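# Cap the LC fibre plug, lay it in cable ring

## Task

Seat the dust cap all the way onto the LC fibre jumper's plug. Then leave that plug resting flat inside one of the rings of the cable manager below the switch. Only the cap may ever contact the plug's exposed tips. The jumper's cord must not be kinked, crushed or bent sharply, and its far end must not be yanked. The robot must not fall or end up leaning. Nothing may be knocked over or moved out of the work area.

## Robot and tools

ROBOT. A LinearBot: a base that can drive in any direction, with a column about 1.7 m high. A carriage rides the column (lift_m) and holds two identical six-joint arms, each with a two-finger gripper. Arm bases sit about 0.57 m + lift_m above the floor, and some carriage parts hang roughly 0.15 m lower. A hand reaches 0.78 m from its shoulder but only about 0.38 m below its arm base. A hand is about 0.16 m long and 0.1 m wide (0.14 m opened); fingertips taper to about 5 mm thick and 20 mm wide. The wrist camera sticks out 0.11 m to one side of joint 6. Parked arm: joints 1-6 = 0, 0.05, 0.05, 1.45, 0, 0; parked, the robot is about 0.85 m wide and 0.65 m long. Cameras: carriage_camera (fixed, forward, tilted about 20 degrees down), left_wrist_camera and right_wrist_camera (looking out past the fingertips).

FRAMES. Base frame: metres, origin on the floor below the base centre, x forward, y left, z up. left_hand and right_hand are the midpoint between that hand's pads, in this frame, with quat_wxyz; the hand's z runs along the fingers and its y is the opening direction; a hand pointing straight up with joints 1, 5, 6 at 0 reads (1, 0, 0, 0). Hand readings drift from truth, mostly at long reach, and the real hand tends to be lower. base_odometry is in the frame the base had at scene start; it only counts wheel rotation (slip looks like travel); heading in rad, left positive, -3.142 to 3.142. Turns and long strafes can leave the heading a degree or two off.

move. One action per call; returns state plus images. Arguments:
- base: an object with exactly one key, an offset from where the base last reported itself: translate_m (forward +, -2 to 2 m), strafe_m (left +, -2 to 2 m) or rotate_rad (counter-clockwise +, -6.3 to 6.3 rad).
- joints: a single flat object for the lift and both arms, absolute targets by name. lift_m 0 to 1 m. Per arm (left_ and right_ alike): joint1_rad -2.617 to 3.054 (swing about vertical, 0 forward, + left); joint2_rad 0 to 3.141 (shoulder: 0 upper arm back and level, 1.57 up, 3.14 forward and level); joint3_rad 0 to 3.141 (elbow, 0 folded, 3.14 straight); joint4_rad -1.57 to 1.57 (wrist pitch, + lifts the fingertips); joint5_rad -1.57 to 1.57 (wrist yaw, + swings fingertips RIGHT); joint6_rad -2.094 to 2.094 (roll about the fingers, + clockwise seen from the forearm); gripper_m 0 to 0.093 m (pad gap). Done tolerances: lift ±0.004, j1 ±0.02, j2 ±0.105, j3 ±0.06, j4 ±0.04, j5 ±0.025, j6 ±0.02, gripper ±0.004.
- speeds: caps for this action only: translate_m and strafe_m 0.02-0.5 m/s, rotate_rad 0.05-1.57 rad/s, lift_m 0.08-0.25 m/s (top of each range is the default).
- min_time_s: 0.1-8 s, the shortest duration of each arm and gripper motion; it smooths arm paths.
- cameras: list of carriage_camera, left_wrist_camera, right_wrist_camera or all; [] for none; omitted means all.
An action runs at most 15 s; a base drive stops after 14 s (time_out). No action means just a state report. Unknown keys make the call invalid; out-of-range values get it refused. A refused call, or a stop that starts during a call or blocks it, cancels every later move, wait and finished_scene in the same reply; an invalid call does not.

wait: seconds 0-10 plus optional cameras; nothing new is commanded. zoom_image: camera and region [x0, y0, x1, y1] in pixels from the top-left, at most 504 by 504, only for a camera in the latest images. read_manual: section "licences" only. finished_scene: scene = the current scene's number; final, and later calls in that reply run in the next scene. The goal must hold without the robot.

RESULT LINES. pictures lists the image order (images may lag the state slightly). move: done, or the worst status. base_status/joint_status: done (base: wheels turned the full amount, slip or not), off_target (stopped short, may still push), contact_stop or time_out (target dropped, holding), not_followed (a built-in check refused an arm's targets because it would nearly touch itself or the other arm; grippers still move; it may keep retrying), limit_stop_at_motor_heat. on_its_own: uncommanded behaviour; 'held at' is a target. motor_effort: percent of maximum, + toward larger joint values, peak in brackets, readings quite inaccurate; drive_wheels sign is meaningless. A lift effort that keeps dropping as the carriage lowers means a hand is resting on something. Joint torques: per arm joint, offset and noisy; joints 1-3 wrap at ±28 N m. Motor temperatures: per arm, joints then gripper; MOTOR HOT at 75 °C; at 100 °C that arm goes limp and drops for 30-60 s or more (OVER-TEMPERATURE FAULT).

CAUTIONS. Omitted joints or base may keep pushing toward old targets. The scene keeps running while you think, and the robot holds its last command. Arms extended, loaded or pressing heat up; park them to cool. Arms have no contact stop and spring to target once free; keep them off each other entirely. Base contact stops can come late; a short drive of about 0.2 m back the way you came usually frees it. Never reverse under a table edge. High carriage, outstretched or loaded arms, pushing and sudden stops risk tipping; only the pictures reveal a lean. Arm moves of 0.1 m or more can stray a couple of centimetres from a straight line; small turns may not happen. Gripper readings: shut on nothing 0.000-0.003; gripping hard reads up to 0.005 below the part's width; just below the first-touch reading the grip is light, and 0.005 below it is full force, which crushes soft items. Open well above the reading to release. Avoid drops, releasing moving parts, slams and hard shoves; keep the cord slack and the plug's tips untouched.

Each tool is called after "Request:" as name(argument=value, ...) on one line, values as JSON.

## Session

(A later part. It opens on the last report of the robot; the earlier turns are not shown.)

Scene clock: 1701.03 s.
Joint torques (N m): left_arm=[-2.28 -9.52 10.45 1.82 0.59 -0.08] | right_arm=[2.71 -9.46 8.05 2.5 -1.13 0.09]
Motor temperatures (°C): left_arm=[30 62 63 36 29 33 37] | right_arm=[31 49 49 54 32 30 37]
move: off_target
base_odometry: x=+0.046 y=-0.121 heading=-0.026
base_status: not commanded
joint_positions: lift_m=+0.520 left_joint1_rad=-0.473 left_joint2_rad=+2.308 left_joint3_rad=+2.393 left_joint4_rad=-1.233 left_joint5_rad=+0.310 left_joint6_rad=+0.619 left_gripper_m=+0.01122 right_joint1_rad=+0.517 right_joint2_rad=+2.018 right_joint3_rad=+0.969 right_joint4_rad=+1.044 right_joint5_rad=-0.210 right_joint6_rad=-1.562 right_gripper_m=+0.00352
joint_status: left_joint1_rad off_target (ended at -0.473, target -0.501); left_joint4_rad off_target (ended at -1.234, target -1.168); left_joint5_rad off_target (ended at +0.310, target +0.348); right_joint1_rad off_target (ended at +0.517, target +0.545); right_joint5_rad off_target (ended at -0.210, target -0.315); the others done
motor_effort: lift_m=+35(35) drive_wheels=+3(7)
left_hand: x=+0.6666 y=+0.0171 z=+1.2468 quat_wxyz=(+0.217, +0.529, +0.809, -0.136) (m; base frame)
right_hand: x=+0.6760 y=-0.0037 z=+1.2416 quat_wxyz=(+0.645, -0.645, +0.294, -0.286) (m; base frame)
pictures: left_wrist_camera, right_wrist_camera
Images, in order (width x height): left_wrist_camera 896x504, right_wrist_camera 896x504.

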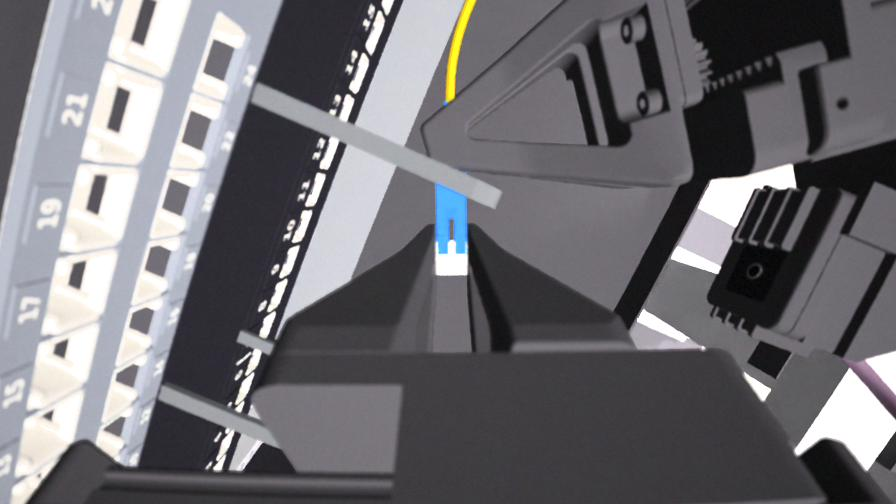

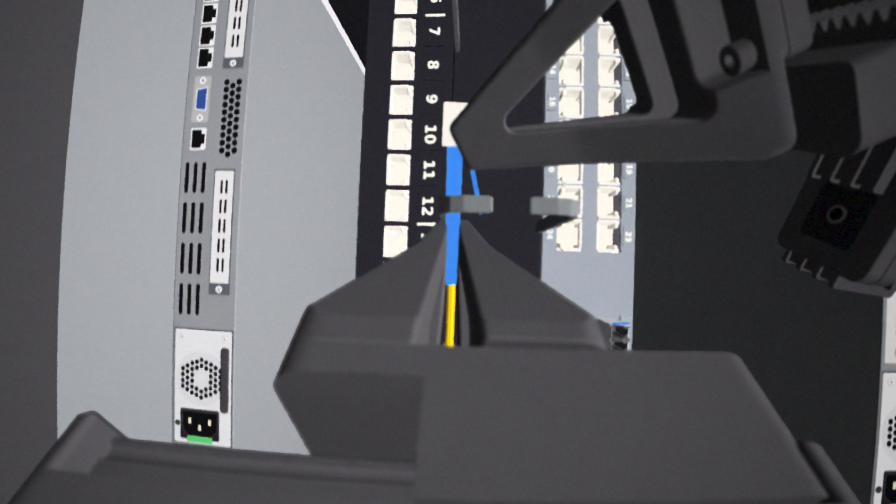

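Request:
move(joints={"left_joint1_rad": -0.4750, "left_joint2_rad": 2.3300, "left_joint3_rad": 2.4285, "left_joint4_rad": -1.2260, "left_joint5_rad": 0.3120, "left_joint6_rad": 0.609, "right_joint5_rad": -0.2120, "right_joint1_rad": 0.5180}, min_time_s=2.0, cameras=["right_wrist_camera"])

Request:
zoom_image(camera="right_wrist_camera", region=[410, 60, 510, 300])

Scene clock: 1722.97 s.
Joint torques (N m): left_arm=[-0.12 -9.85 10.44 1.21 0.27 -0.09] | right_arm=[0.16 -9.46 8.03 2.5 -0.09 0.1]
Motor temperatures (°C): left_arm=[30 62 65 37 30 33 37] | right_arm=[31 49 49 54 33 30 37]
move: done
base_odometry: x=+0.046 y=-0.121 heading=-0.026
base_status: not commanded
joint_positions: lift_m=+0.520 left_joint1_rad=-0.473 left_joint2_rad=+2.308 left_joint3_rad=+2.393 left_joint4_rad=-1.237 left_joint5_rad=+0.310 left_joint6_rad=+0.619 left_gripper_m=+0.01122 right_joint1_rad=+0.516 right_joint2_rad=+2.018 right_joint3_rad=+0.969 right_joint4_rad=+1.043 right_joint5_rad=-0.205 right_joint6_rad=-1.562 right_gripper_m=+0.00352
joint_status: all done
motor_effort: lift_m=+34(35) drive_wheels=+2(6)
left_hand: x=+0.6661 y=+0.0175 z=+1.2465 quat_wxyz=(+0.216, +0.529, +0.809, -0.136) (m; base frame)
right_hand: x=+0.6768 y=-0.0048 z=+1.2415 quat_wxyz=(+0.644, -0.645, +0.296, -0.287) (m; base frame)
pictures: right_wrist_camera
Images, in order (width x height): right_wrist_camera 896x504.

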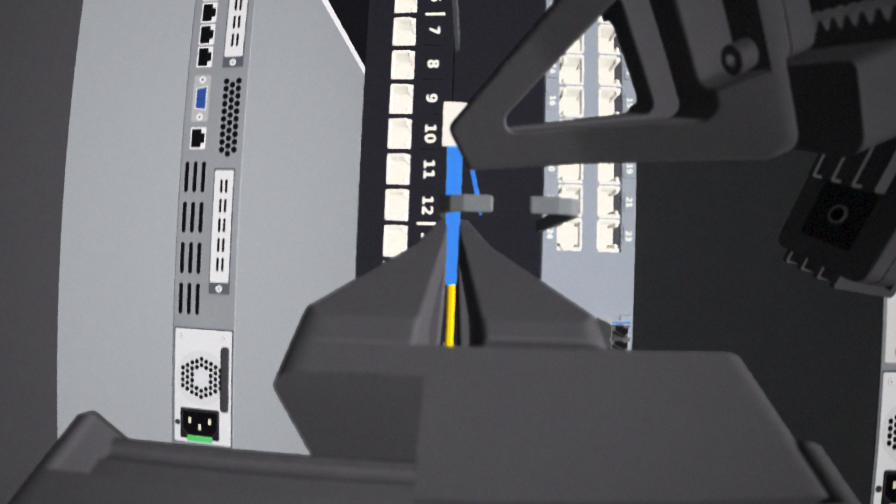

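Scaled by 2.100 from the camera's 896x504 image, which has a finer 1280x720 frame.

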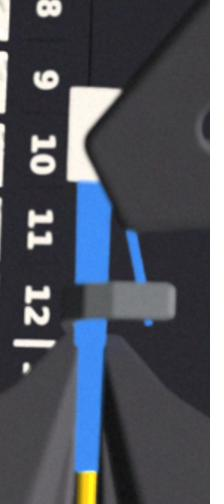

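Request:
move(joints={"left_gripper_m": 0.0150}, min_time_s=1.5, cameras=["left_wrist_camera", "right_wrist_camera"])

Request:
zoom_image(camera="left_wrist_camera", region=[392, 130, 512, 290])

Scene clock: 1768.03 s.
Joint torques (N m): left_arm=[-0.13 -10.54 10.41 1.19 0.28 -0.08] | right_arm=[0.16 -9.44 8.05 2.5 -0.09 0.09]
Motor temperatures (°C): left_arm=[29 63 66 37 29 33 36] | right_arm=[31 49 49 54 32 30 37]
move: done
base_odometry: x=+0.046 y=-0.121 heading=-0.026
base_status: not commanded
joint_positions: lift_m=+0.520 left_joint1_rad=-0.473 left_joint2_rad=+2.315 left_joint3_rad=+2.393 left_joint4_rad=-1.237 left_joint5_rad=+0.310 left_joint6_rad=+0.619 left_gripper_m=+0.01489 right_joint1_rad=+0.516 right_joint2_rad=+2.018 right_joint3_rad=+0.969 right_joint4_rad=+1.043 right_joint5_rad=-0.205 right_joint6_rad=-1.562 right_gripper_m=+0.00352
joint_status: all done
motor_effort: lift_m=+34(35) drive_wheels=+2(6)
left_hand: x=+0.6664 y=+0.0173 z=+1.2426 quat_wxyz=(+0.212, +0.529, +0.810, -0.136) (m; base frame)
right_hand: x=+0.6769 y=-0.0048 z=+1.2415 quat_wxyz=(+0.644, -0.645, +0.296, -0.287) (m; base frame)
pictures: left_wrist_camera, right_wrist_camera
Images, in order (width x height): left_wrist_camera 896x504, right_wrist_camera 896x504.

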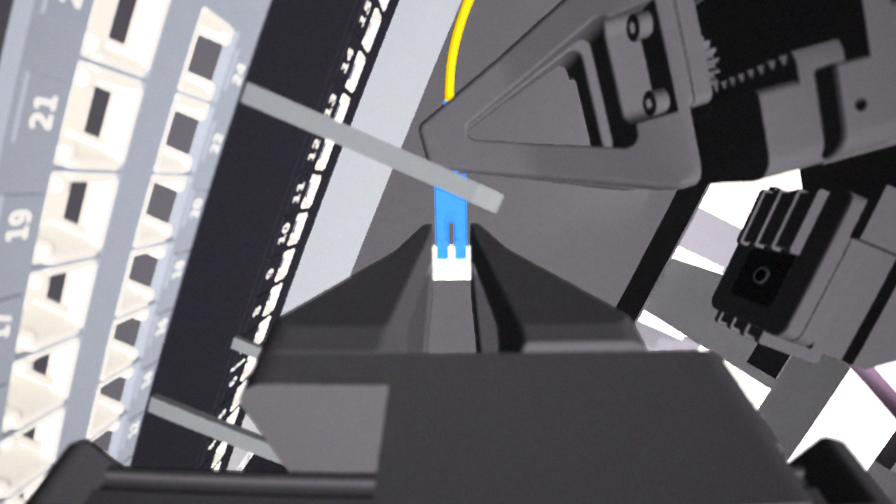

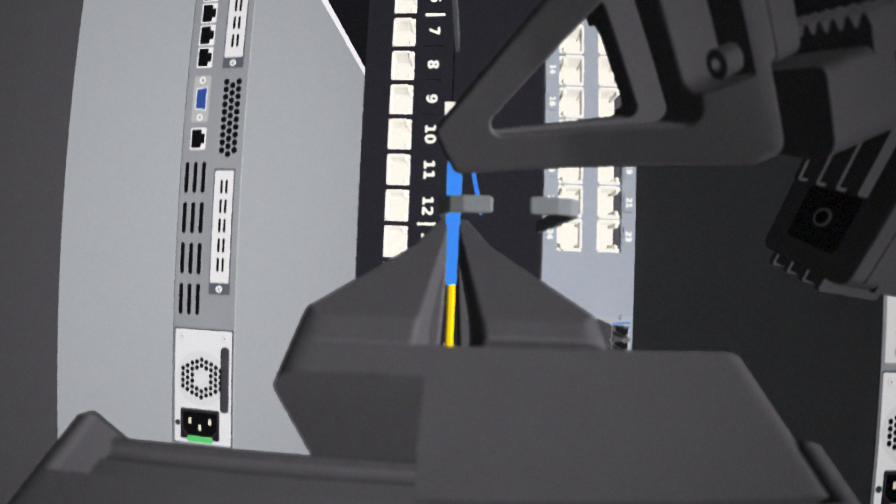

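Scaled by 3.150 from the camera's 896x504 image, which has a finer 1280x720 frame.

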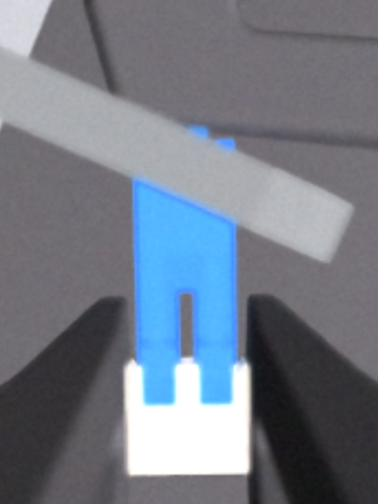

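Request:
move(joints={"left_joint2_rad": 2.2680}, min_time_s=1.5, cameras=["left_wrist_camera"])

Scene clock: 1796.53 s.
Joint torques (N m): left_arm=[-0.14 -15.58 10.45 1.2 0.27 -0.08] | right_arm=[0.16 -9.46 8.05 2.5 -0.09 0.09]
Motor temperatures (°C): left_arm=[29 66 67 37 29 33 35] | right_arm=[31 49 49 54 32 30 37]
move: done
base_odometry: x=+0.046 y=-0.121 heading=-0.026
base_status: not commanded
joint_positions: lift_m=+0.520 left_joint1_rad=-0.473 left_joint2_rad=+2.315 left_joint3_rad=+2.393 left_joint4_rad=-1.237 left_joint5_rad=+0.310 left_joint6_rad=+0.619 left_gripper_m=+0.01489 right_joint1_rad=+0.516 right_joint2_rad=+2.018 right_joint3_rad=+0.969 right_joint4_rad=+1.043 right_joint5_rad=-0.205 right_joint6_rad=-1.561 right_gripper_m=+0.00352
joint_status: all done
motor_effort: lift_m=+35(35) drive_wheels=+3(6)
left_hand: x=+0.6664 y=+0.0173 z=+1.2426 quat_wxyz=(+0.212, +0.529, +0.810, -0.136) (m; base frame)
right_hand: x=+0.6769 y=-0.0048 z=+1.2415 quat_wxyz=(+0.644, -0.645, +0.296, -0.287) (m; base frame)
pictures: left_wrist_camera
Images, in order (width x height): left_wrist_camera 896x504.

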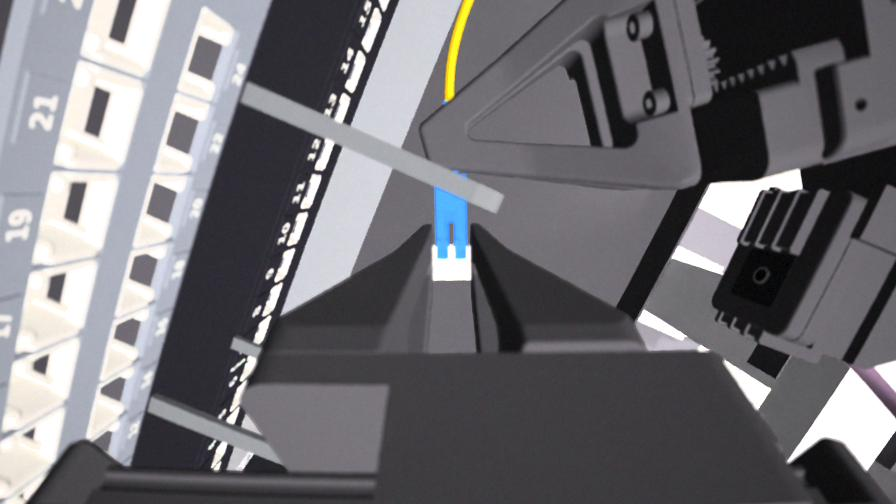

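Request:
move(joints={"left_joint1_rad": -0.4370, "left_joint2_rad": 2.1700, "left_joint3_rad": 2.2275, "left_joint4_rad": -1.1455, "left_joint5_rad": 0.3490, "left_joint6_rad": 0.609}, min_time_s=3.0, cameras=["left_wrist_camera", "right_wrist_camera"])

Scene clock: 1809.03 s.
Joint torques (N m): left_arm=[0.72 -15.08 6.08 1.29 0.37 -0.07] | right_arm=[0.17 -9.47 8.03 2.5 -0.09 0.09]
Motor temperatures (°C): left_arm=[29 71 66 37 29 33 35] | right_arm=[31 49 49 54 32 30 37]
move: done
base_odometry: x=+0.046 y=-0.121 heading=-0.026
base_status: not commanded
joint_positions: lift_m=+0.520 left_joint1_rad=-0.445 left_joint2_rad=+2.218 left_joint3_rad=+2.243 left_joint4_rad=-1.161 left_joint5_rad=+0.336 left_joint6_rad=+0.619 left_gripper_m=+0.01490 right_joint1_rad=+0.516 right_joint2_rad=+2.018 right_joint3_rad=+0.969 right_joint4_rad=+1.043 right_joint5_rad=-0.205 right_joint6_rad=-1.561 right_gripper_m=+0.00352
joint_status: all done
motor_effort: lift_m=+34(35) drive_wheels=+4(7)
left_hand: x=+0.6621 y=+0.0309 z=+1.2501 quat_wxyz=(+0.226, +0.519, +0.811, -0.144) (m; base frame)
right_hand: x=+0.6769 y=-0.0048 z=+1.2415 quat_wxyz=(+0.644, -0.645, +0.296, -0.287) (m; base frame)
pictures: left_wrist_camera, right_wrist_camera
Images, in order (width x height): left_wrist_camera 896x504, right_wrist_camera 896x504.

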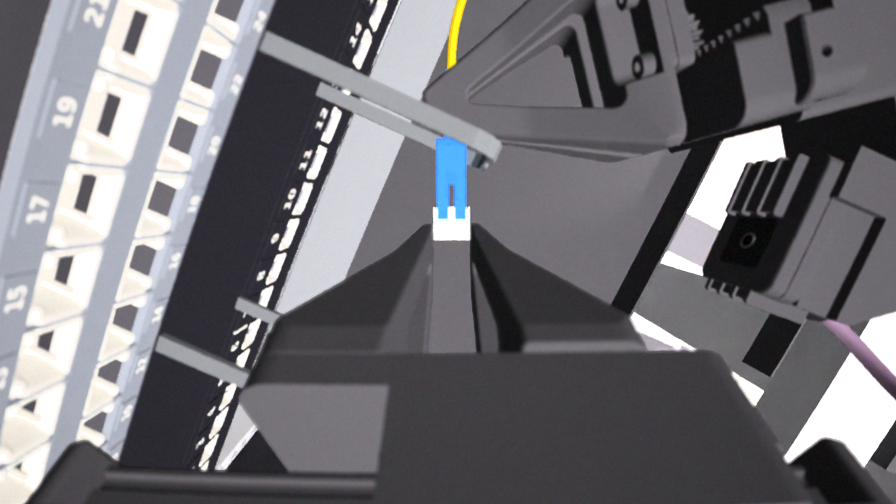

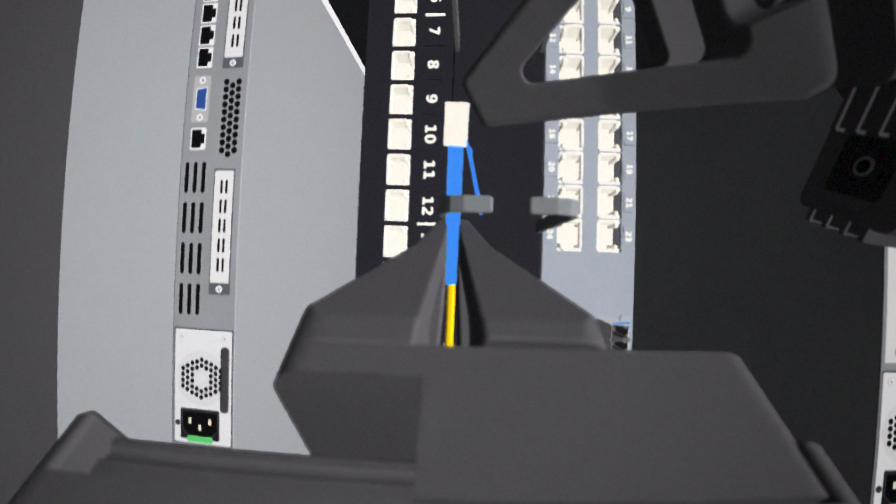

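Request:
move(joints={"left_joint1_rad": -0.3915, "left_joint2_rad": 2.0620, "left_joint3_rad": 2.0635, "left_joint4_rad": -1.1025, "left_joint5_rad": 0.3710, "left_joint6_rad": 0.609}, min_time_s=2.5, cameras=["right_wrist_camera"])

Request:
move(joints={"left_joint1_rad": -0.390, "left_joint2_rad": 1.628, "left_joint3_rad": 1.433, "left_joint4_rad": -0.923, "left_joint5_rad": 0.273, "left_joint6_rad": 0.507}, min_time_s=2.5, cameras=[])

Request:
move(joints={"left_joint1_rad": -0.452, "left_joint2_rad": 1.195, "left_joint3_rad": 1.063, "left_joint4_rad": -0.929, "left_joint5_rad": 0.122, "left_joint6_rad": 0.214}, min_time_s=2.5, cameras=[])

Request:
move(joints={"left_joint1_rad": -0.608, "left_joint2_rad": 0.905, "left_joint3_rad": 0.966, "left_joint4_rad": -1.196, "left_joint5_rad": -0.061, "left_joint6_rad": -0.060}, min_time_s=2.5, cameras=["carriage_camera", "right_wrist_camera"])

Request:
zoom_image(camera="right_wrist_camera", region=[410, 60, 510, 300])

Scene clock: 1829.43 s.
Joint torques (N m): left_arm=[0.7 -14.11 6.15 1.26 0.39 -0.08] | right_arm=[0.17 -9.46 8.06 2.5 -0.09 0.09]
Motor temperatures (°C): left_arm=[29 75 61 37 29 33 35] | right_arm=[31 49 49 54 32 30 37]
move: done
MOTOR HOT: joint 2 (shoulder) of the left arm reports 75 °C; the controller stops that arm at 100 °C. To cool a motor, set the load down, stop pushing, or move to a pose that needs little force.
base_odometry: x=+0.046 y=-0.121 heading=-0.026
base_status: not commanded
joint_positions: lift_m=+0.520 left_joint1_rad=-0.400 left_joint2_rad=+2.107 left_joint3_rad=+2.079 left_joint4_rad=-1.118 left_joint5_rad=+0.358 left_joint6_rad=+0.619 left_gripper_m=+0.01490 right_joint1_rad=+0.516 right_joint2_rad=+2.018 right_joint3_rad=+0.969 right_joint4_rad=+1.043 right_joint5_rad=-0.205 right_joint6_rad=-1.561 right_gripper_m=+0.00352
joint_status: all done
motor_effort: lift_m=+35(35) drive_wheels=-1(6)
left_hand: x=+0.6508 y=+0.0576 z=+1.2536 quat_wxyz=(+0.225, +0.502, +0.822, -0.150) (m; base frame)
right_hand: x=+0.6769 y=-0.0048 z=+1.2415 quat_wxyz=(+0.644, -0.645, +0.296, -0.287) (m; base frame)
pictures: right_wrist_camera
Images, in order (width x height): right_wrist_camera 896x504.

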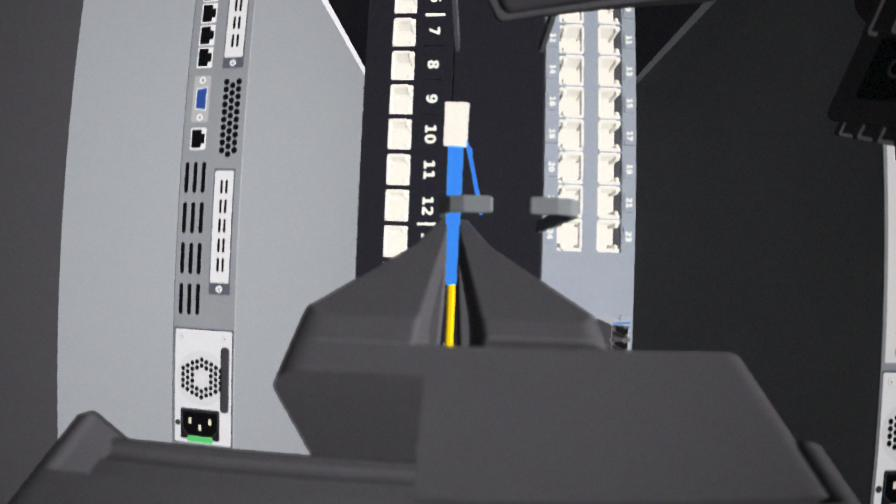

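Scene clock: 1832.23 s.
Joint torques (N m): left_arm=[0.83 -9.59 6.32 1.27 0.1 -0.09] | right_arm=[0.17 -9.46 8.05 2.5 -0.09 0.09]
Motor temperatures (°C): left_arm=[29 75 61 37 29 33 35] | right_arm=[31 49 49 54 32 30 37]
move: done
MOTOR HOT: still on. Joint 2 (shoulder) of the left arm reports 75 °C.
base_odometry: x=+0.046 y=-0.121 heading=-0.026
base_status: not commanded
joint_positions: lift_m=+0.520 left_joint1_rad=-0.400 left_joint2_rad=+1.660 left_joint3_rad=+1.448 left_joint4_rad=-0.939 left_joint5_rad=+0.286 left_joint6_rad=+0.518 left_gripper_m=+0.01490 right_joint1_rad=+0.516 right_joint2_rad=+2.018 right_joint3_rad=+0.969 right_joint4_rad=+1.043 right_joint5_rad=-0.205 right_joint6_rad=-1.561 right_gripper_m=+0.00352
joint_status: all done
motor_effort: lift_m=+34(35) drive_wheels=+1(7)
left_hand: x=+0.5586 y=+0.1093 z=+1.2398 quat_wxyz=(+0.215, +0.455, +0.855, -0.127) (m; base frame)
right_hand: x=+0.6769 y=-0.0048 z=+1.2415 quat_wxyz=(+0.644, -0.645, +0.296, -0.287) (m; base frame)
pictures: none
No camera images: "cameras" was empty.

Scene clock: 1835.03 s.
Joint torques (N m): left_arm=[-0.61 -4.79 6.43 1.34 0.02 -0.08] | right_arm=[0.18 -9.44 8.03 2.51 -0.09 0.09]
Motor temperatures (°C): left_arm=[29 73 61 37 29 33 35] | right_arm=[31 49 49 54 32 30 37]
move: done
MOTOR HOT: still on. Joint 2 (shoulder) of the left arm reports 73 °C.
base_odometry: x=+0.046 y=-0.121 heading=-0.026
base_status: not commanded
joint_positions: lift_m=+0.520 left_joint1_rad=-0.443 left_joint2_rad=+1.212 left_joint3_rad=+1.078 left_joint4_rad=-0.934 left_joint5_rad=+0.135 left_joint6_rad=+0.225 left_gripper_m=+0.01490 right_joint1_rad=+0.516 right_joint2_rad=+2.018 right_joint3_rad=+0.969 right_joint4_rad=+1.043 right_joint5_rad=-0.205 right_joint6_rad=-1.561 right_gripper_m=+0.00352
joint_status: all done
motor_effort: lift_m=+34(35) drive_wheels=+5(6)
left_hand: x=+0.4726 y=+0.1591 z=+1.2474 quat_wxyz=(+0.239, +0.333, +0.907, -0.092) (m; base frame)
right_hand: x=+0.6769 y=-0.0048 z=+1.2415 quat_wxyz=(+0.644, -0.645, +0.296, -0.287) (m; base frame)
pictures: none
No camera images: "cameras" was empty.

Scene clock: 1837.83 s.
Joint torques (N m): left_arm=[-0.62 -1.46 6.06 1.08 -0.09 -0.09] | right_arm=[0.17 -9.46 8.05 2.5 -0.09 0.09]
Motor temperatures (°C): left_arm=[29 71 61 37 29 33 35] | right_arm=[31 49 49 54 32 30 37]
move: done
MOTOR HOT: cleared for the motors of the left arm.
base_odometry: x=+0.046 y=-0.121 heading=-0.026
base_status: not commanded
joint_positions: lift_m=+0.520 left_joint1_rad=-0.600 left_joint2_rad=+0.913 left_joint3_rad=+0.981 left_joint4_rad=-1.185 left_joint5_rad=-0.048 left_joint6_rad=-0.049 left_gripper_m=+0.01490 right_joint1_rad=+0.516 right_joint2_rad=+2.018 right_joint3_rad=+0.969 right_joint4_rad=+1.043 right_joint5_rad=-0.205 right_joint6_rad=-1.561 right_gripper_m=+0.00352
joint_status: all done
motor_effort: lift_m=+34(35) drive_wheels=+2(8)
left_hand: x=+0.3904 y=+0.1971 z=+1.2522 quat_wxyz=(+0.221, +0.260, +0.939, -0.050) (m; base frame)
right_hand: x=+0.6769 y=-0.0048 z=+1.2415 quat_wxyz=(+0.644, -0.645, +0.296, -0.287) (m; base frame)
pictures: carriage_camera, right_wrist_camera
Images, in order (width x height): carriage_camera 896x504, right_wrist_camera 896x504.

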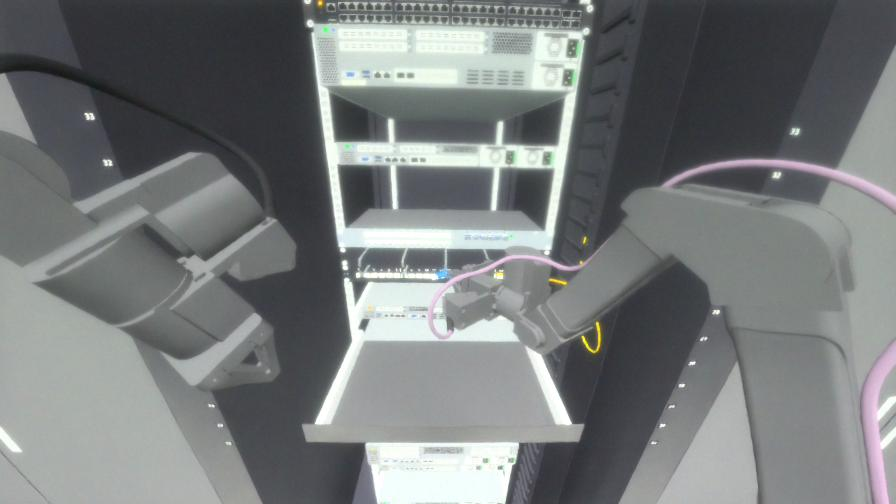

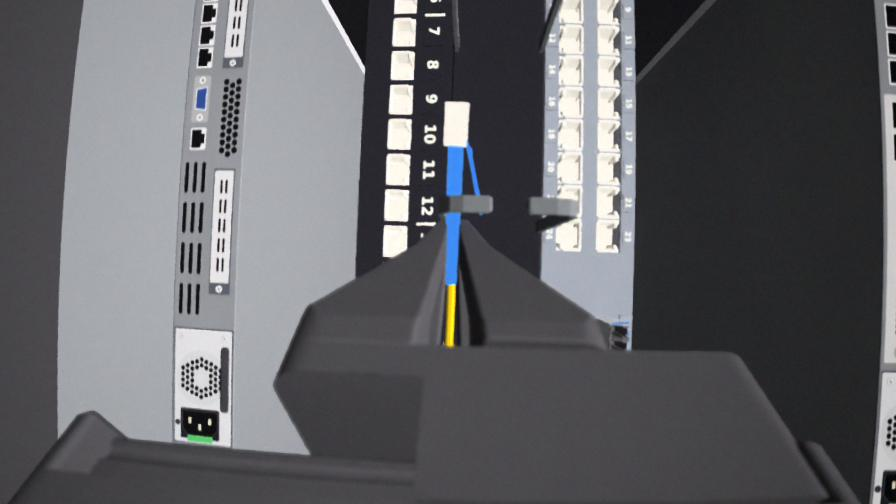

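Scaled by 2.100 from the camera's 896x504 image, which has a finer 1280x720 frame.

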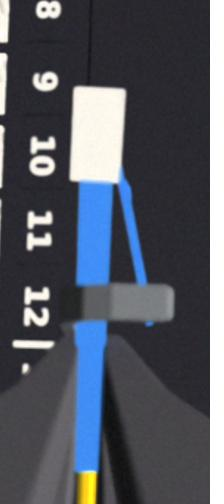

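Request:
move(joints={"right_joint1_rad": 0.6280, "right_joint2_rad": 2.0350, "right_joint3_rad": 0.9900, "right_joint4_rad": 1.0340, "right_joint5_rad": 0.1585, "right_joint6_rad": -1.553}, min_time_s=3.0, cameras=["right_wrist_camera"])

Request:
zoom_image(camera="right_wrist_camera", region=[400, 80, 560, 300])

Scene clock: 1937.93 s.
Joint torques (N m): left_arm=[-0.61 -1.46 6.06 1.12 -0.08 -0.09] | right_arm=[0.55 -9.5 8.06 2.57 0.12 0.09]
Motor temperatures (°C): left_arm=[29 50 55 36 29 33 34] | right_arm=[31 49 50 55 31 30 37]
move: done
base_odometry: x=+0.046 y=-0.121 heading=-0.026
base_status: not commanded
joint_positions: lift_m=+0.520 left_joint1_rad=-0.600 left_joint2_rad=+0.913 left_joint3_rad=+0.981 left_joint4_rad=-1.188 left_joint5_rad=-0.049 left_joint6_rad=-0.050 left_gripper_m=+0.01490 right_joint1_rad=+0.622 right_joint2_rad=+2.018 right_joint3_rad=+0.969 right_joint4_rad=+1.043 right_joint5_rad=+0.148 right_joint6_rad=-1.561 right_gripper_m=+0.00352
joint_status: all done
motor_effort: lift_m=+34(35) drive_wheels=+6(6)
left_hand: x=+0.3900 y=+0.1976 z=+1.2519 quat_wxyz=(+0.220, +0.259, +0.939, -0.049) (m; base frame)
right_hand: x=+0.6788 y=-0.0056 z=+1.2415 quat_wxyz=(+0.603, -0.604, +0.372, -0.365) (m; base frame)
pictures: right_wrist_camera
Images, in order (width x height): right_wrist_camera 896x504.

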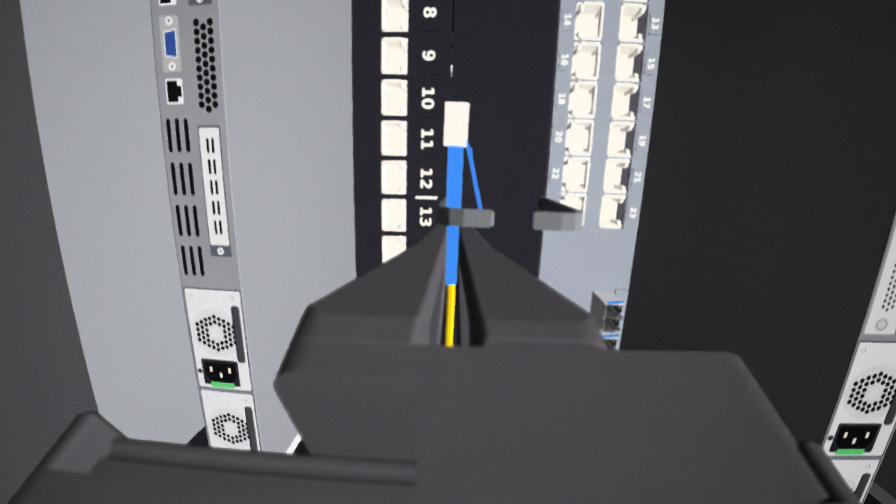

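Scaled by 2.291 from the camera's 896x504 image, which has a finer 1280x720 frame.

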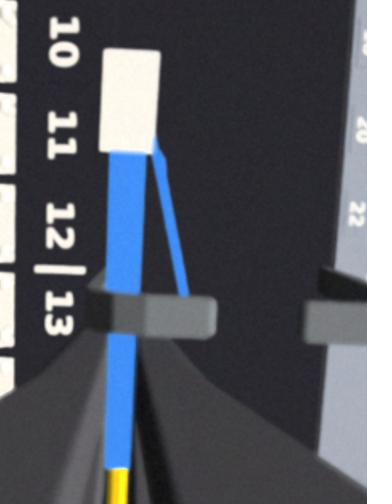

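Request:
move(joints={"right_joint1_rad": 0.7319, "right_joint2_rad": 2.0465, "right_joint3_rad": 1.0085, "right_joint4_rad": 1.0340, "right_joint5_rad": 0.5164, "right_joint6_rad": -1.553}, min_time_s=3.0, cameras=["right_wrist_camera"])

Request:
zoom_image(camera="right_wrist_camera", region=[400, 80, 560, 300])

Scene clock: 1969.93 s.
Joint torques (N m): left_arm=[-0.61 -1.43 6.06 1.12 -0.08 -0.09] | right_arm=[0.57 -9.57 8.13 2.5 0.12 0.09]
Motor temperatures (°C): left_arm=[29 49 54 36 29 33 34] | right_arm=[31 49 50 55 31 30 37]
move: done
base_odometry: x=+0.046 y=-0.121 heading=-0.026
base_status: not commanded
joint_positions: lift_m=+0.520 left_joint1_rad=-0.600 left_joint2_rad=+0.913 left_joint3_rad=+0.981 left_joint4_rad=-1.188 left_joint5_rad=-0.049 left_joint6_rad=-0.050 left_gripper_m=+0.01490 right_joint1_rad=+0.726 right_joint2_rad=+2.030 right_joint3_rad=+0.986 right_joint4_rad=+1.043 right_joint5_rad=+0.506 right_joint6_rad=-1.561 right_gripper_m=+0.00352
joint_status: all done
motor_effort: lift_m=+35(35) drive_wheels=+2(6)
left_hand: x=+0.3900 y=+0.1977 z=+1.2519 quat_wxyz=(+0.219, +0.259, +0.939, -0.049) (m; base frame)
right_hand: x=+0.6718 y=-0.0133 z=+1.2426 quat_wxyz=(+0.554, -0.550, +0.445, -0.440) (m; base frame)
pictures: right_wrist_camera
Images, in order (width x height): right_wrist_camera 896x504.

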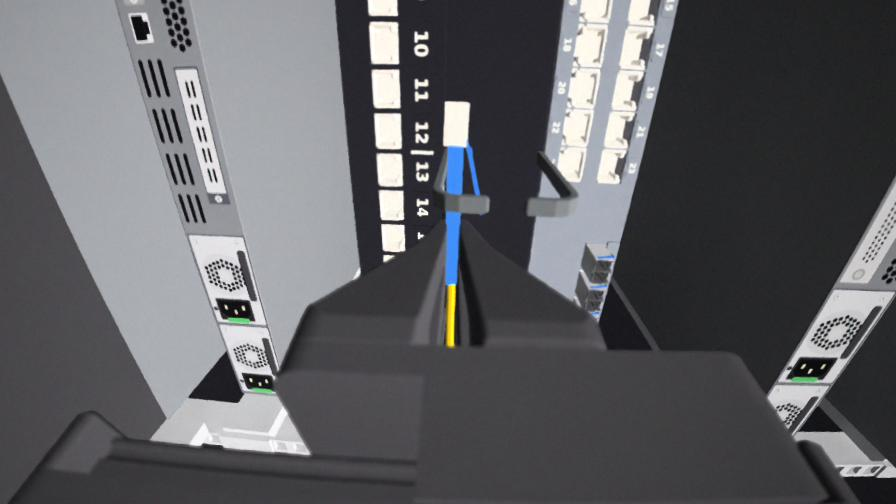

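Scaled by 2.291 from the camera's 896x504 image, which has a finer 1280x720 frame.

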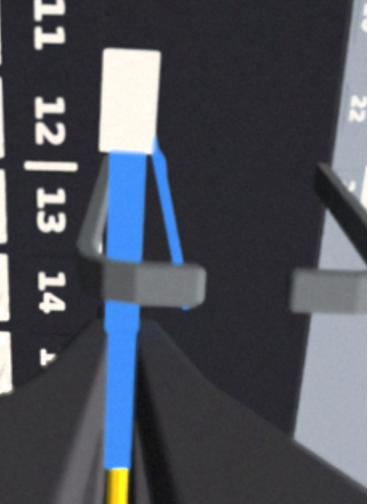

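Request:
move(joints={"right_joint1_rad": 0.7352}, min_time_s=1.0, cameras=[])

Request:
move(joints={"right_joint4_rad": 1.0230}, min_time_s=1.5, cameras=["right_wrist_camera"])

Request:
zoom_image(camera="right_wrist_camera", region=[400, 80, 560, 300])

Scene clock: 1994.40 s.
Joint torques (N m): left_arm=[-0.61 -1.44 6.08 1.12 -0.08 -0.08] | right_arm=[0.57 -9.58 8.08 2.5 0.11 0.09]
Motor temperatures (°C): left_arm=[29 48 54 36 29 33 33] | right_arm=[31 49 50 55 31 30 37]
move: done
base_odometry: x=+0.046 y=-0.121 heading=-0.026
base_status: not commanded
joint_positions: lift_m=+0.520 left_joint1_rad=-0.600 left_joint2_rad=+0.913 left_joint3_rad=+0.981 left_joint4_rad=-1.188 left_joint5_rad=-0.049 left_joint6_rad=-0.050 left_gripper_m=+0.01490 right_joint1_rad=+0.729 right_joint2_rad=+2.030 right_joint3_rad=+0.987 right_joint4_rad=+1.043 right_joint5_rad=+0.507 right_joint6_rad=-1.561 right_gripper_m=+0.00352
joint_status: all done
motor_effort: lift_m=+35(35) drive_wheels=+2(5)
left_hand: x=+0.3900 y=+0.1977 z=+1.2519 quat_wxyz=(+0.219, +0.259, +0.939, -0.049) (m; base frame)
right_hand: x=+0.6708 y=-0.0117 z=+1.2429 quat_wxyz=(+0.555, -0.550, +0.444, -0.439) (m; base frame)
pictures: none
No camera images: "cameras" was empty.

Scene clock: 1996.20 s.
Joint torques (N m): left_arm=[-0.61 -1.43 6.09 1.12 -0.08 -0.08] | right_arm=[0.57 -9.57 8.06 2.43 0.1 0.09]
Motor temperatures (°C): left_arm=[29 48 54 36 29 33 33] | right_arm=[31 49 50 55 31 30 37]
move: done
base_odometry: x=+0.046 y=-0.121 heading=-0.026
base_status: not commanded
joint_positions: lift_m=+0.520 left_joint1_rad=-0.600 left_joint2_rad=+0.913 left_joint3_rad=+0.981 left_joint4_rad=-1.188 left_joint5_rad=-0.049 left_joint6_rad=-0.050 left_gripper_m=+0.01490 right_joint1_rad=+0.729 right_joint2_rad=+2.030 right_joint3_rad=+0.987 right_joint4_rad=+1.037 right_joint5_rad=+0.507 right_joint6_rad=-1.561 right_gripper_m=+0.00352
joint_status: all done
motor_effort: lift_m=+35(35) drive_wheels=-3(7)
left_hand: x=+0.3900 y=+0.1977 z=+1.2519 quat_wxyz=(+0.219, +0.259, +0.939, -0.049) (m; base frame)
right_hand: x=+0.6708 y=-0.0117 z=+1.2415 quat_wxyz=(+0.552, -0.552, +0.444, -0.439) (m; base frame)
pictures: right_wrist_camera
Images, in order (width x height): right_wrist_camera 896x504.

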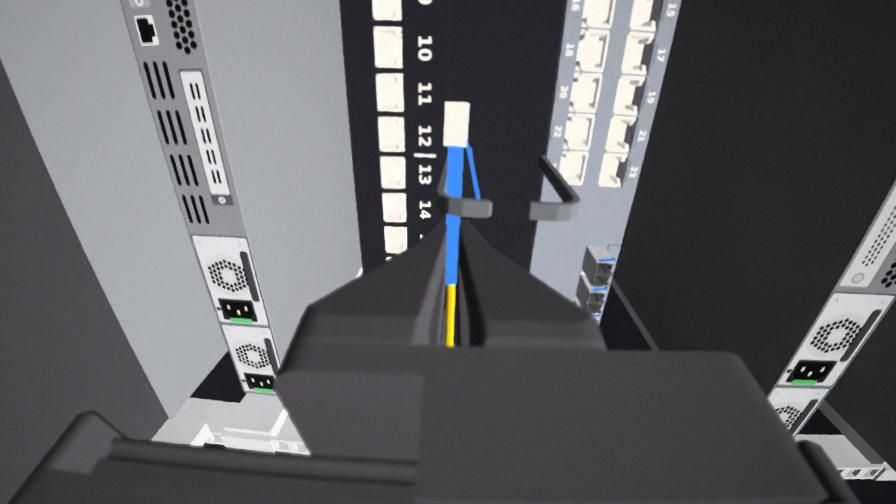

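Scaled by 2.291 from the camera's 896x504 image, which has a finer 1280x720 frame.

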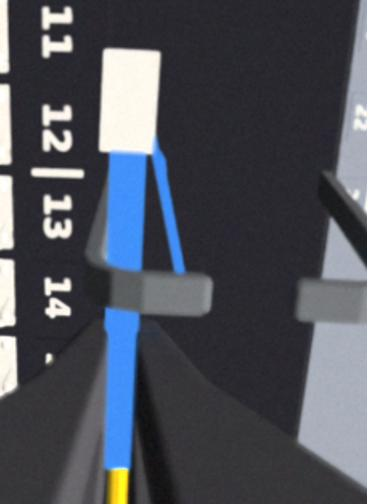

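Request:
move(joints={"right_joint4_rad": 1.0185}, min_time_s=1.5, cameras=["right_wrist_camera"])

Request:
zoom_image(camera="right_wrist_camera", region=[400, 80, 560, 300])

Scene clock: 2006.97 s.
Joint torques (N m): left_arm=[-0.61 -1.43 6.08 1.11 -0.08 -0.09] | right_arm=[0.54 -9.59 8.05 2.44 0.11 0.09]
Motor temperatures (°C): left_arm=[29 47 54 36 29 33 33] | right_arm=[31 49 51 55 31 30 37]
move: done
base_odometry: x=+0.046 y=-0.121 heading=-0.026
base_status: not commanded
joint_positions: lift_m=+0.520 left_joint1_rad=-0.600 left_joint2_rad=+0.913 left_joint3_rad=+0.981 left_joint4_rad=-1.188 left_joint5_rad=-0.050 left_joint6_rad=-0.050 left_gripper_m=+0.01490 right_joint1_rad=+0.729 right_joint2_rad=+2.030 right_joint3_rad=+0.987 right_joint4_rad=+1.034 right_joint5_rad=+0.507 right_joint6_rad=-1.561 right_gripper_m=+0.00352
joint_status: all done
motor_effort: lift_m=+34(35) drive_wheels=+2(6)
left_hand: x=+0.3900 y=+0.1977 z=+1.2519 quat_wxyz=(+0.219, +0.259, +0.939, -0.048) (m; base frame)
right_hand: x=+0.6708 y=-0.0117 z=+1.2408 quat_wxyz=(+0.551, -0.553, +0.445, -0.438) (m; base frame)
pictures: right_wrist_camera
Images, in order (width x height): right_wrist_camera 896x504.

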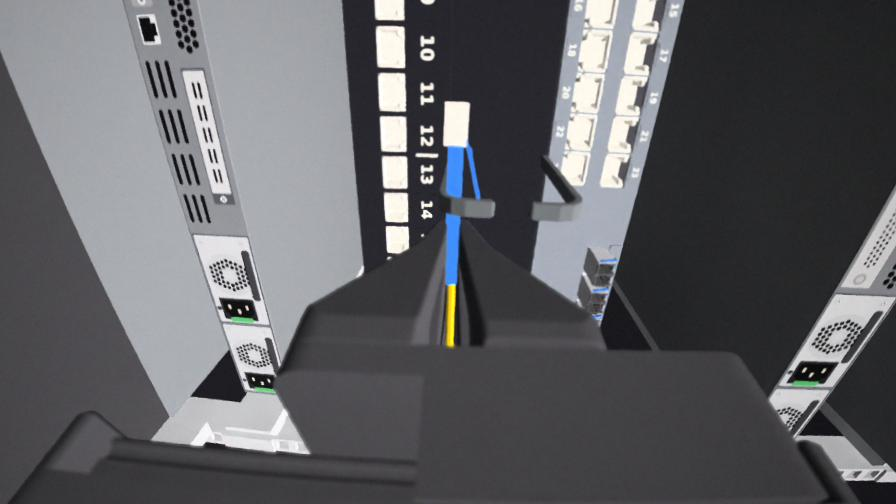

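Scaled by 2.291 from the camera's 896x504 image, which has a finer 1280x720 frame.

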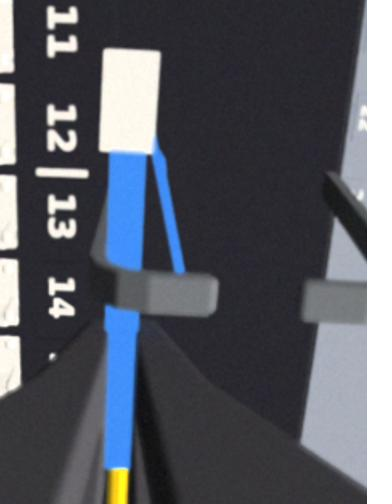

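Request:
move(joints={"right_gripper_m": 0.0070}, min_time_s=1.5, cameras=["right_wrist_camera"])

Request:
zoom_image(camera="right_wrist_camera", region=[400, 80, 560, 300])

Scene clock: 2020.63 s.
Joint torques (N m): left_arm=[-0.59 -1.46 6.08 1.12 -0.09 -0.08] | right_arm=[0.55 -9.58 8.05 2.44 0.1 0.09]
Motor temperatures (°C): left_arm=[29 47 54 36 29 33 33] | right_arm=[31 49 51 55 31 30 36]
move: done
base_odometry: x=+0.046 y=-0.121 heading=-0.026
base_status: not commanded
joint_positions: lift_m=+0.520 left_joint1_rad=-0.600 left_joint2_rad=+0.913 left_joint3_rad=+0.981 left_joint4_rad=-1.188 left_joint5_rad=-0.050 left_joint6_rad=-0.050 left_gripper_m=+0.01490 right_joint1_rad=+0.729 right_joint2_rad=+2.030 right_joint3_rad=+0.987 right_joint4_rad=+1.033 right_joint5_rad=+0.507 right_joint6_rad=-1.561 right_gripper_m=+0.00689
joint_status: all done
motor_effort: lift_m=+34(35) drive_wheels=+0(5)
left_hand: x=+0.3900 y=+0.1977 z=+1.2519 quat_wxyz=(+0.219, +0.259, +0.939, -0.048) (m; base frame)
right_hand: x=+0.6708 y=-0.0117 z=+1.2407 quat_wxyz=(+0.551, -0.554, +0.445, -0.438) (m; base frame)
pictures: right_wrist_camera
Images, in order (width x height): right_wrist_camera 896x504.

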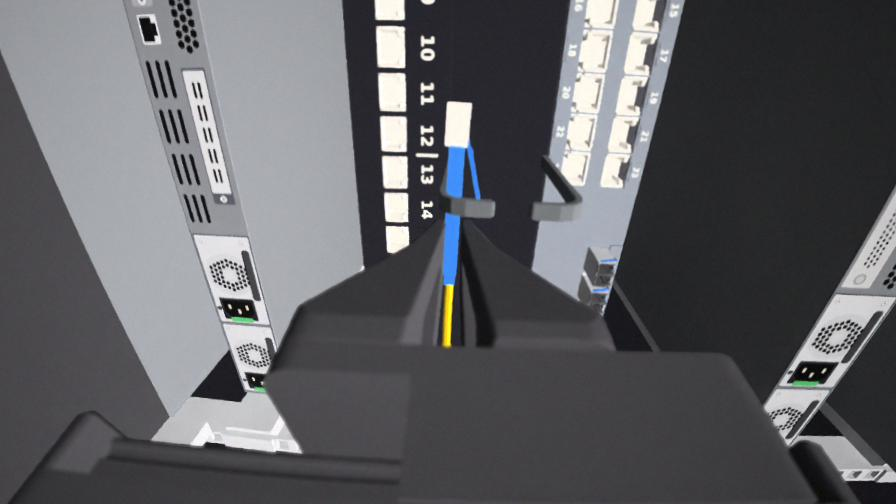

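Scaled by 2.291 from the camera's 896x504 image, which has a finer 1280x720 frame.

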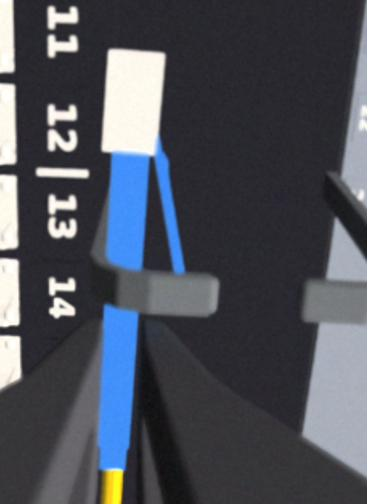

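Request:
move(joints={"right_gripper_m": 0.0095}, min_time_s=1.5, cameras=["right_wrist_camera"])

Request:
zoom_image(camera="right_wrist_camera", region=[400, 80, 560, 300])

Scene clock: 2038.73 s.
Joint torques (N m): left_arm=[-0.62 -1.44 6.09 1.11 -0.08 -0.08] | right_arm=[0.55 -9.57 8.06 2.44 0.1 0.09]
Motor temperatures (°C): left_arm=[29 47 53 36 29 33 33] | right_arm=[31 49 51 54 31 30 35]
move: done
base_odometry: x=+0.046 y=-0.121 heading=-0.026
base_status: not commanded
joint_positions: lift_m=+0.520 left_joint1_rad=-0.600 left_joint2_rad=+0.913 left_joint3_rad=+0.981 left_joint4_rad=-1.188 left_joint5_rad=-0.050 left_joint6_rad=-0.050 left_gripper_m=+0.01490 right_joint1_rad=+0.729 right_joint2_rad=+2.030 right_joint3_rad=+0.987 right_joint4_rad=+1.033 right_joint5_rad=+0.507 right_joint6_rad=-1.561 right_gripper_m=+0.00937
joint_status: all done
motor_effort: lift_m=+35(35) drive_wheels=-1(7)
left_hand: x=+0.3900 y=+0.1977 z=+1.2519 quat_wxyz=(+0.219, +0.259, +0.939, -0.048) (m; base frame)
right_hand: x=+0.6708 y=-0.0117 z=+1.2406 quat_wxyz=(+0.551, -0.554, +0.445, -0.438) (m; base frame)
pictures: right_wrist_camera
Images, in order (width x height): right_wrist_camera 896x504.

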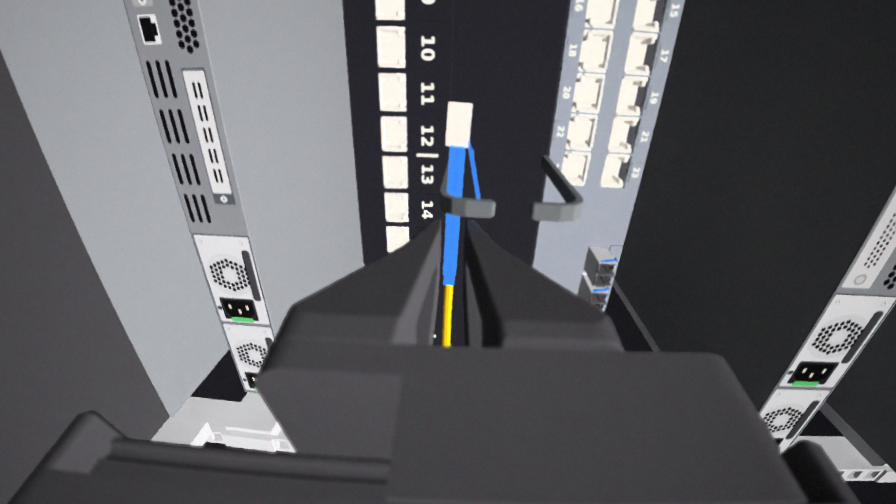

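Scaled by 2.291 from the camera's 896x504 image, which has a finer 1280x720 frame.

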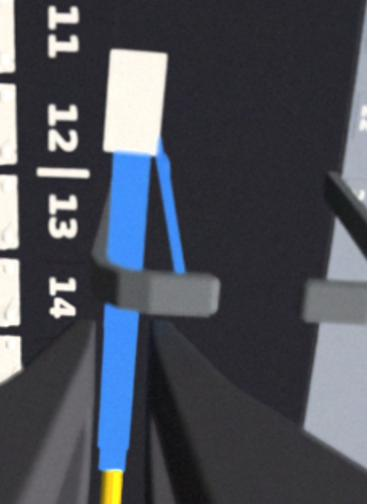

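Request:
move(joints={"right_gripper_m": 0.0130}, min_time_s=1.5, cameras=["right_wrist_camera"])

Request:
zoom_image(camera="right_wrist_camera", region=[400, 80, 560, 300])

Scene clock: 2060.47 s.
Joint torques (N m): left_arm=[-0.61 -1.46 6.05 1.12 -0.08 -0.09] | right_arm=[0.57 -9.57 8.08 2.45 0.1 0.09]
Motor temperatures (°C): left_arm=[29 46 53 36 29 33 33] | right_arm=[31 49 51 54 31 30 35]
move: done
base_odometry: x=+0.046 y=-0.121 heading=-0.026
base_status: not commanded
joint_positions: lift_m=+0.520 left_joint1_rad=-0.600 left_joint2_rad=+0.913 left_joint3_rad=+0.981 left_joint4_rad=-1.188 left_joint5_rad=-0.050 left_joint6_rad=-0.050 left_gripper_m=+0.01490 right_joint1_rad=+0.729 right_joint2_rad=+2.030 right_joint3_rad=+0.987 right_joint4_rad=+1.033 right_joint5_rad=+0.507 right_joint6_rad=-1.561 right_gripper_m=+0.01286
joint_status: all done
motor_effort: lift_m=+35(35) drive_wheels=+1(6)
left_hand: x=+0.3900 y=+0.1977 z=+1.2519 quat_wxyz=(+0.219, +0.259, +0.939, -0.048) (m; base frame)
right_hand: x=+0.6708 y=-0.0117 z=+1.2406 quat_wxyz=(+0.551, -0.554, +0.445, -0.438) (m; base frame)
pictures: right_wrist_camera
Images, in order (width x height): right_wrist_camera 896x504.

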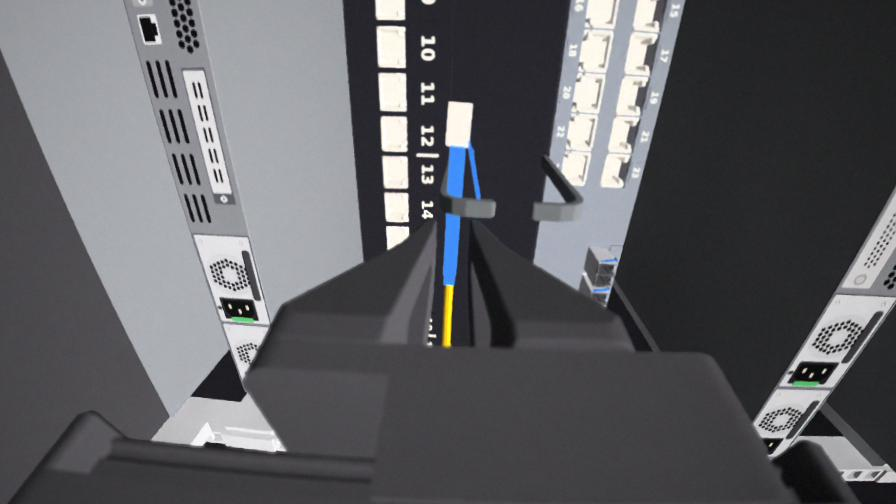

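Scaled by 2.291 from the camera's 896x504 image, which has a finer 1280x720 frame.

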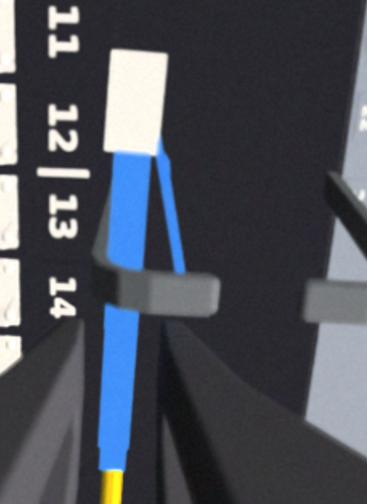

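Request:
move(cameras=["right_wrist_camera"])

Scene clock: 2075.97 s.
Joint torques (N m): left_arm=[-0.62 -1.46 6.09 1.12 -0.08 -0.09] | right_arm=[0.55 -9.59 8.06 2.45 0.11 0.09]
Motor temperatures (°C): left_arm=[29 46 53 36 29 33 33] | right_arm=[31 49 51 54 31 30 35]
base_odometry: x=+0.046 y=-0.121 heading=-0.026
base_status: not commanded
joint_positions: lift_m=+0.520 left_joint1_rad=-0.600 left_joint2_rad=+0.913 left_joint3_rad=+0.981 left_joint4_rad=-1.188 left_joint5_rad=-0.050 left_joint6_rad=-0.050 left_gripper_m=+0.01490 right_joint1_rad=+0.729 right_joint2_rad=+2.030 right_joint3_rad=+0.987 right_joint4_rad=+1.033 right_joint5_rad=+0.507 right_joint6_rad=-1.561 right_gripper_m=+0.01286
joint_status: all done
motor_effort: lift_m=+34(35) drive_wheels=+1(6)
left_hand: x=+0.3900 y=+0.1977 z=+1.2519 quat_wxyz=(+0.219, +0.259, +0.939, -0.048) (m; base frame)
right_hand: x=+0.6708 y=-0.0117 z=+1.2406 quat_wxyz=(+0.551, -0.554, +0.445, -0.438) (m; base frame)
pictures: right_wrist_camera
Images, in order (width x height): right_wrist_camera 896x504.

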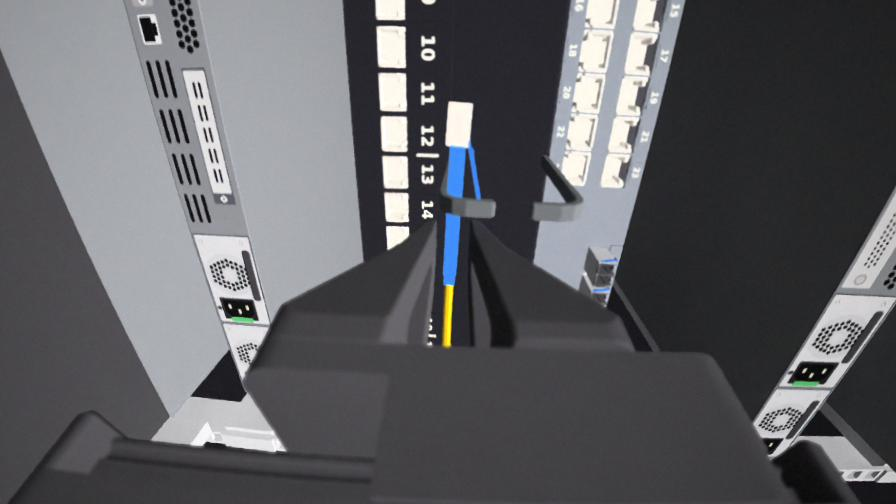

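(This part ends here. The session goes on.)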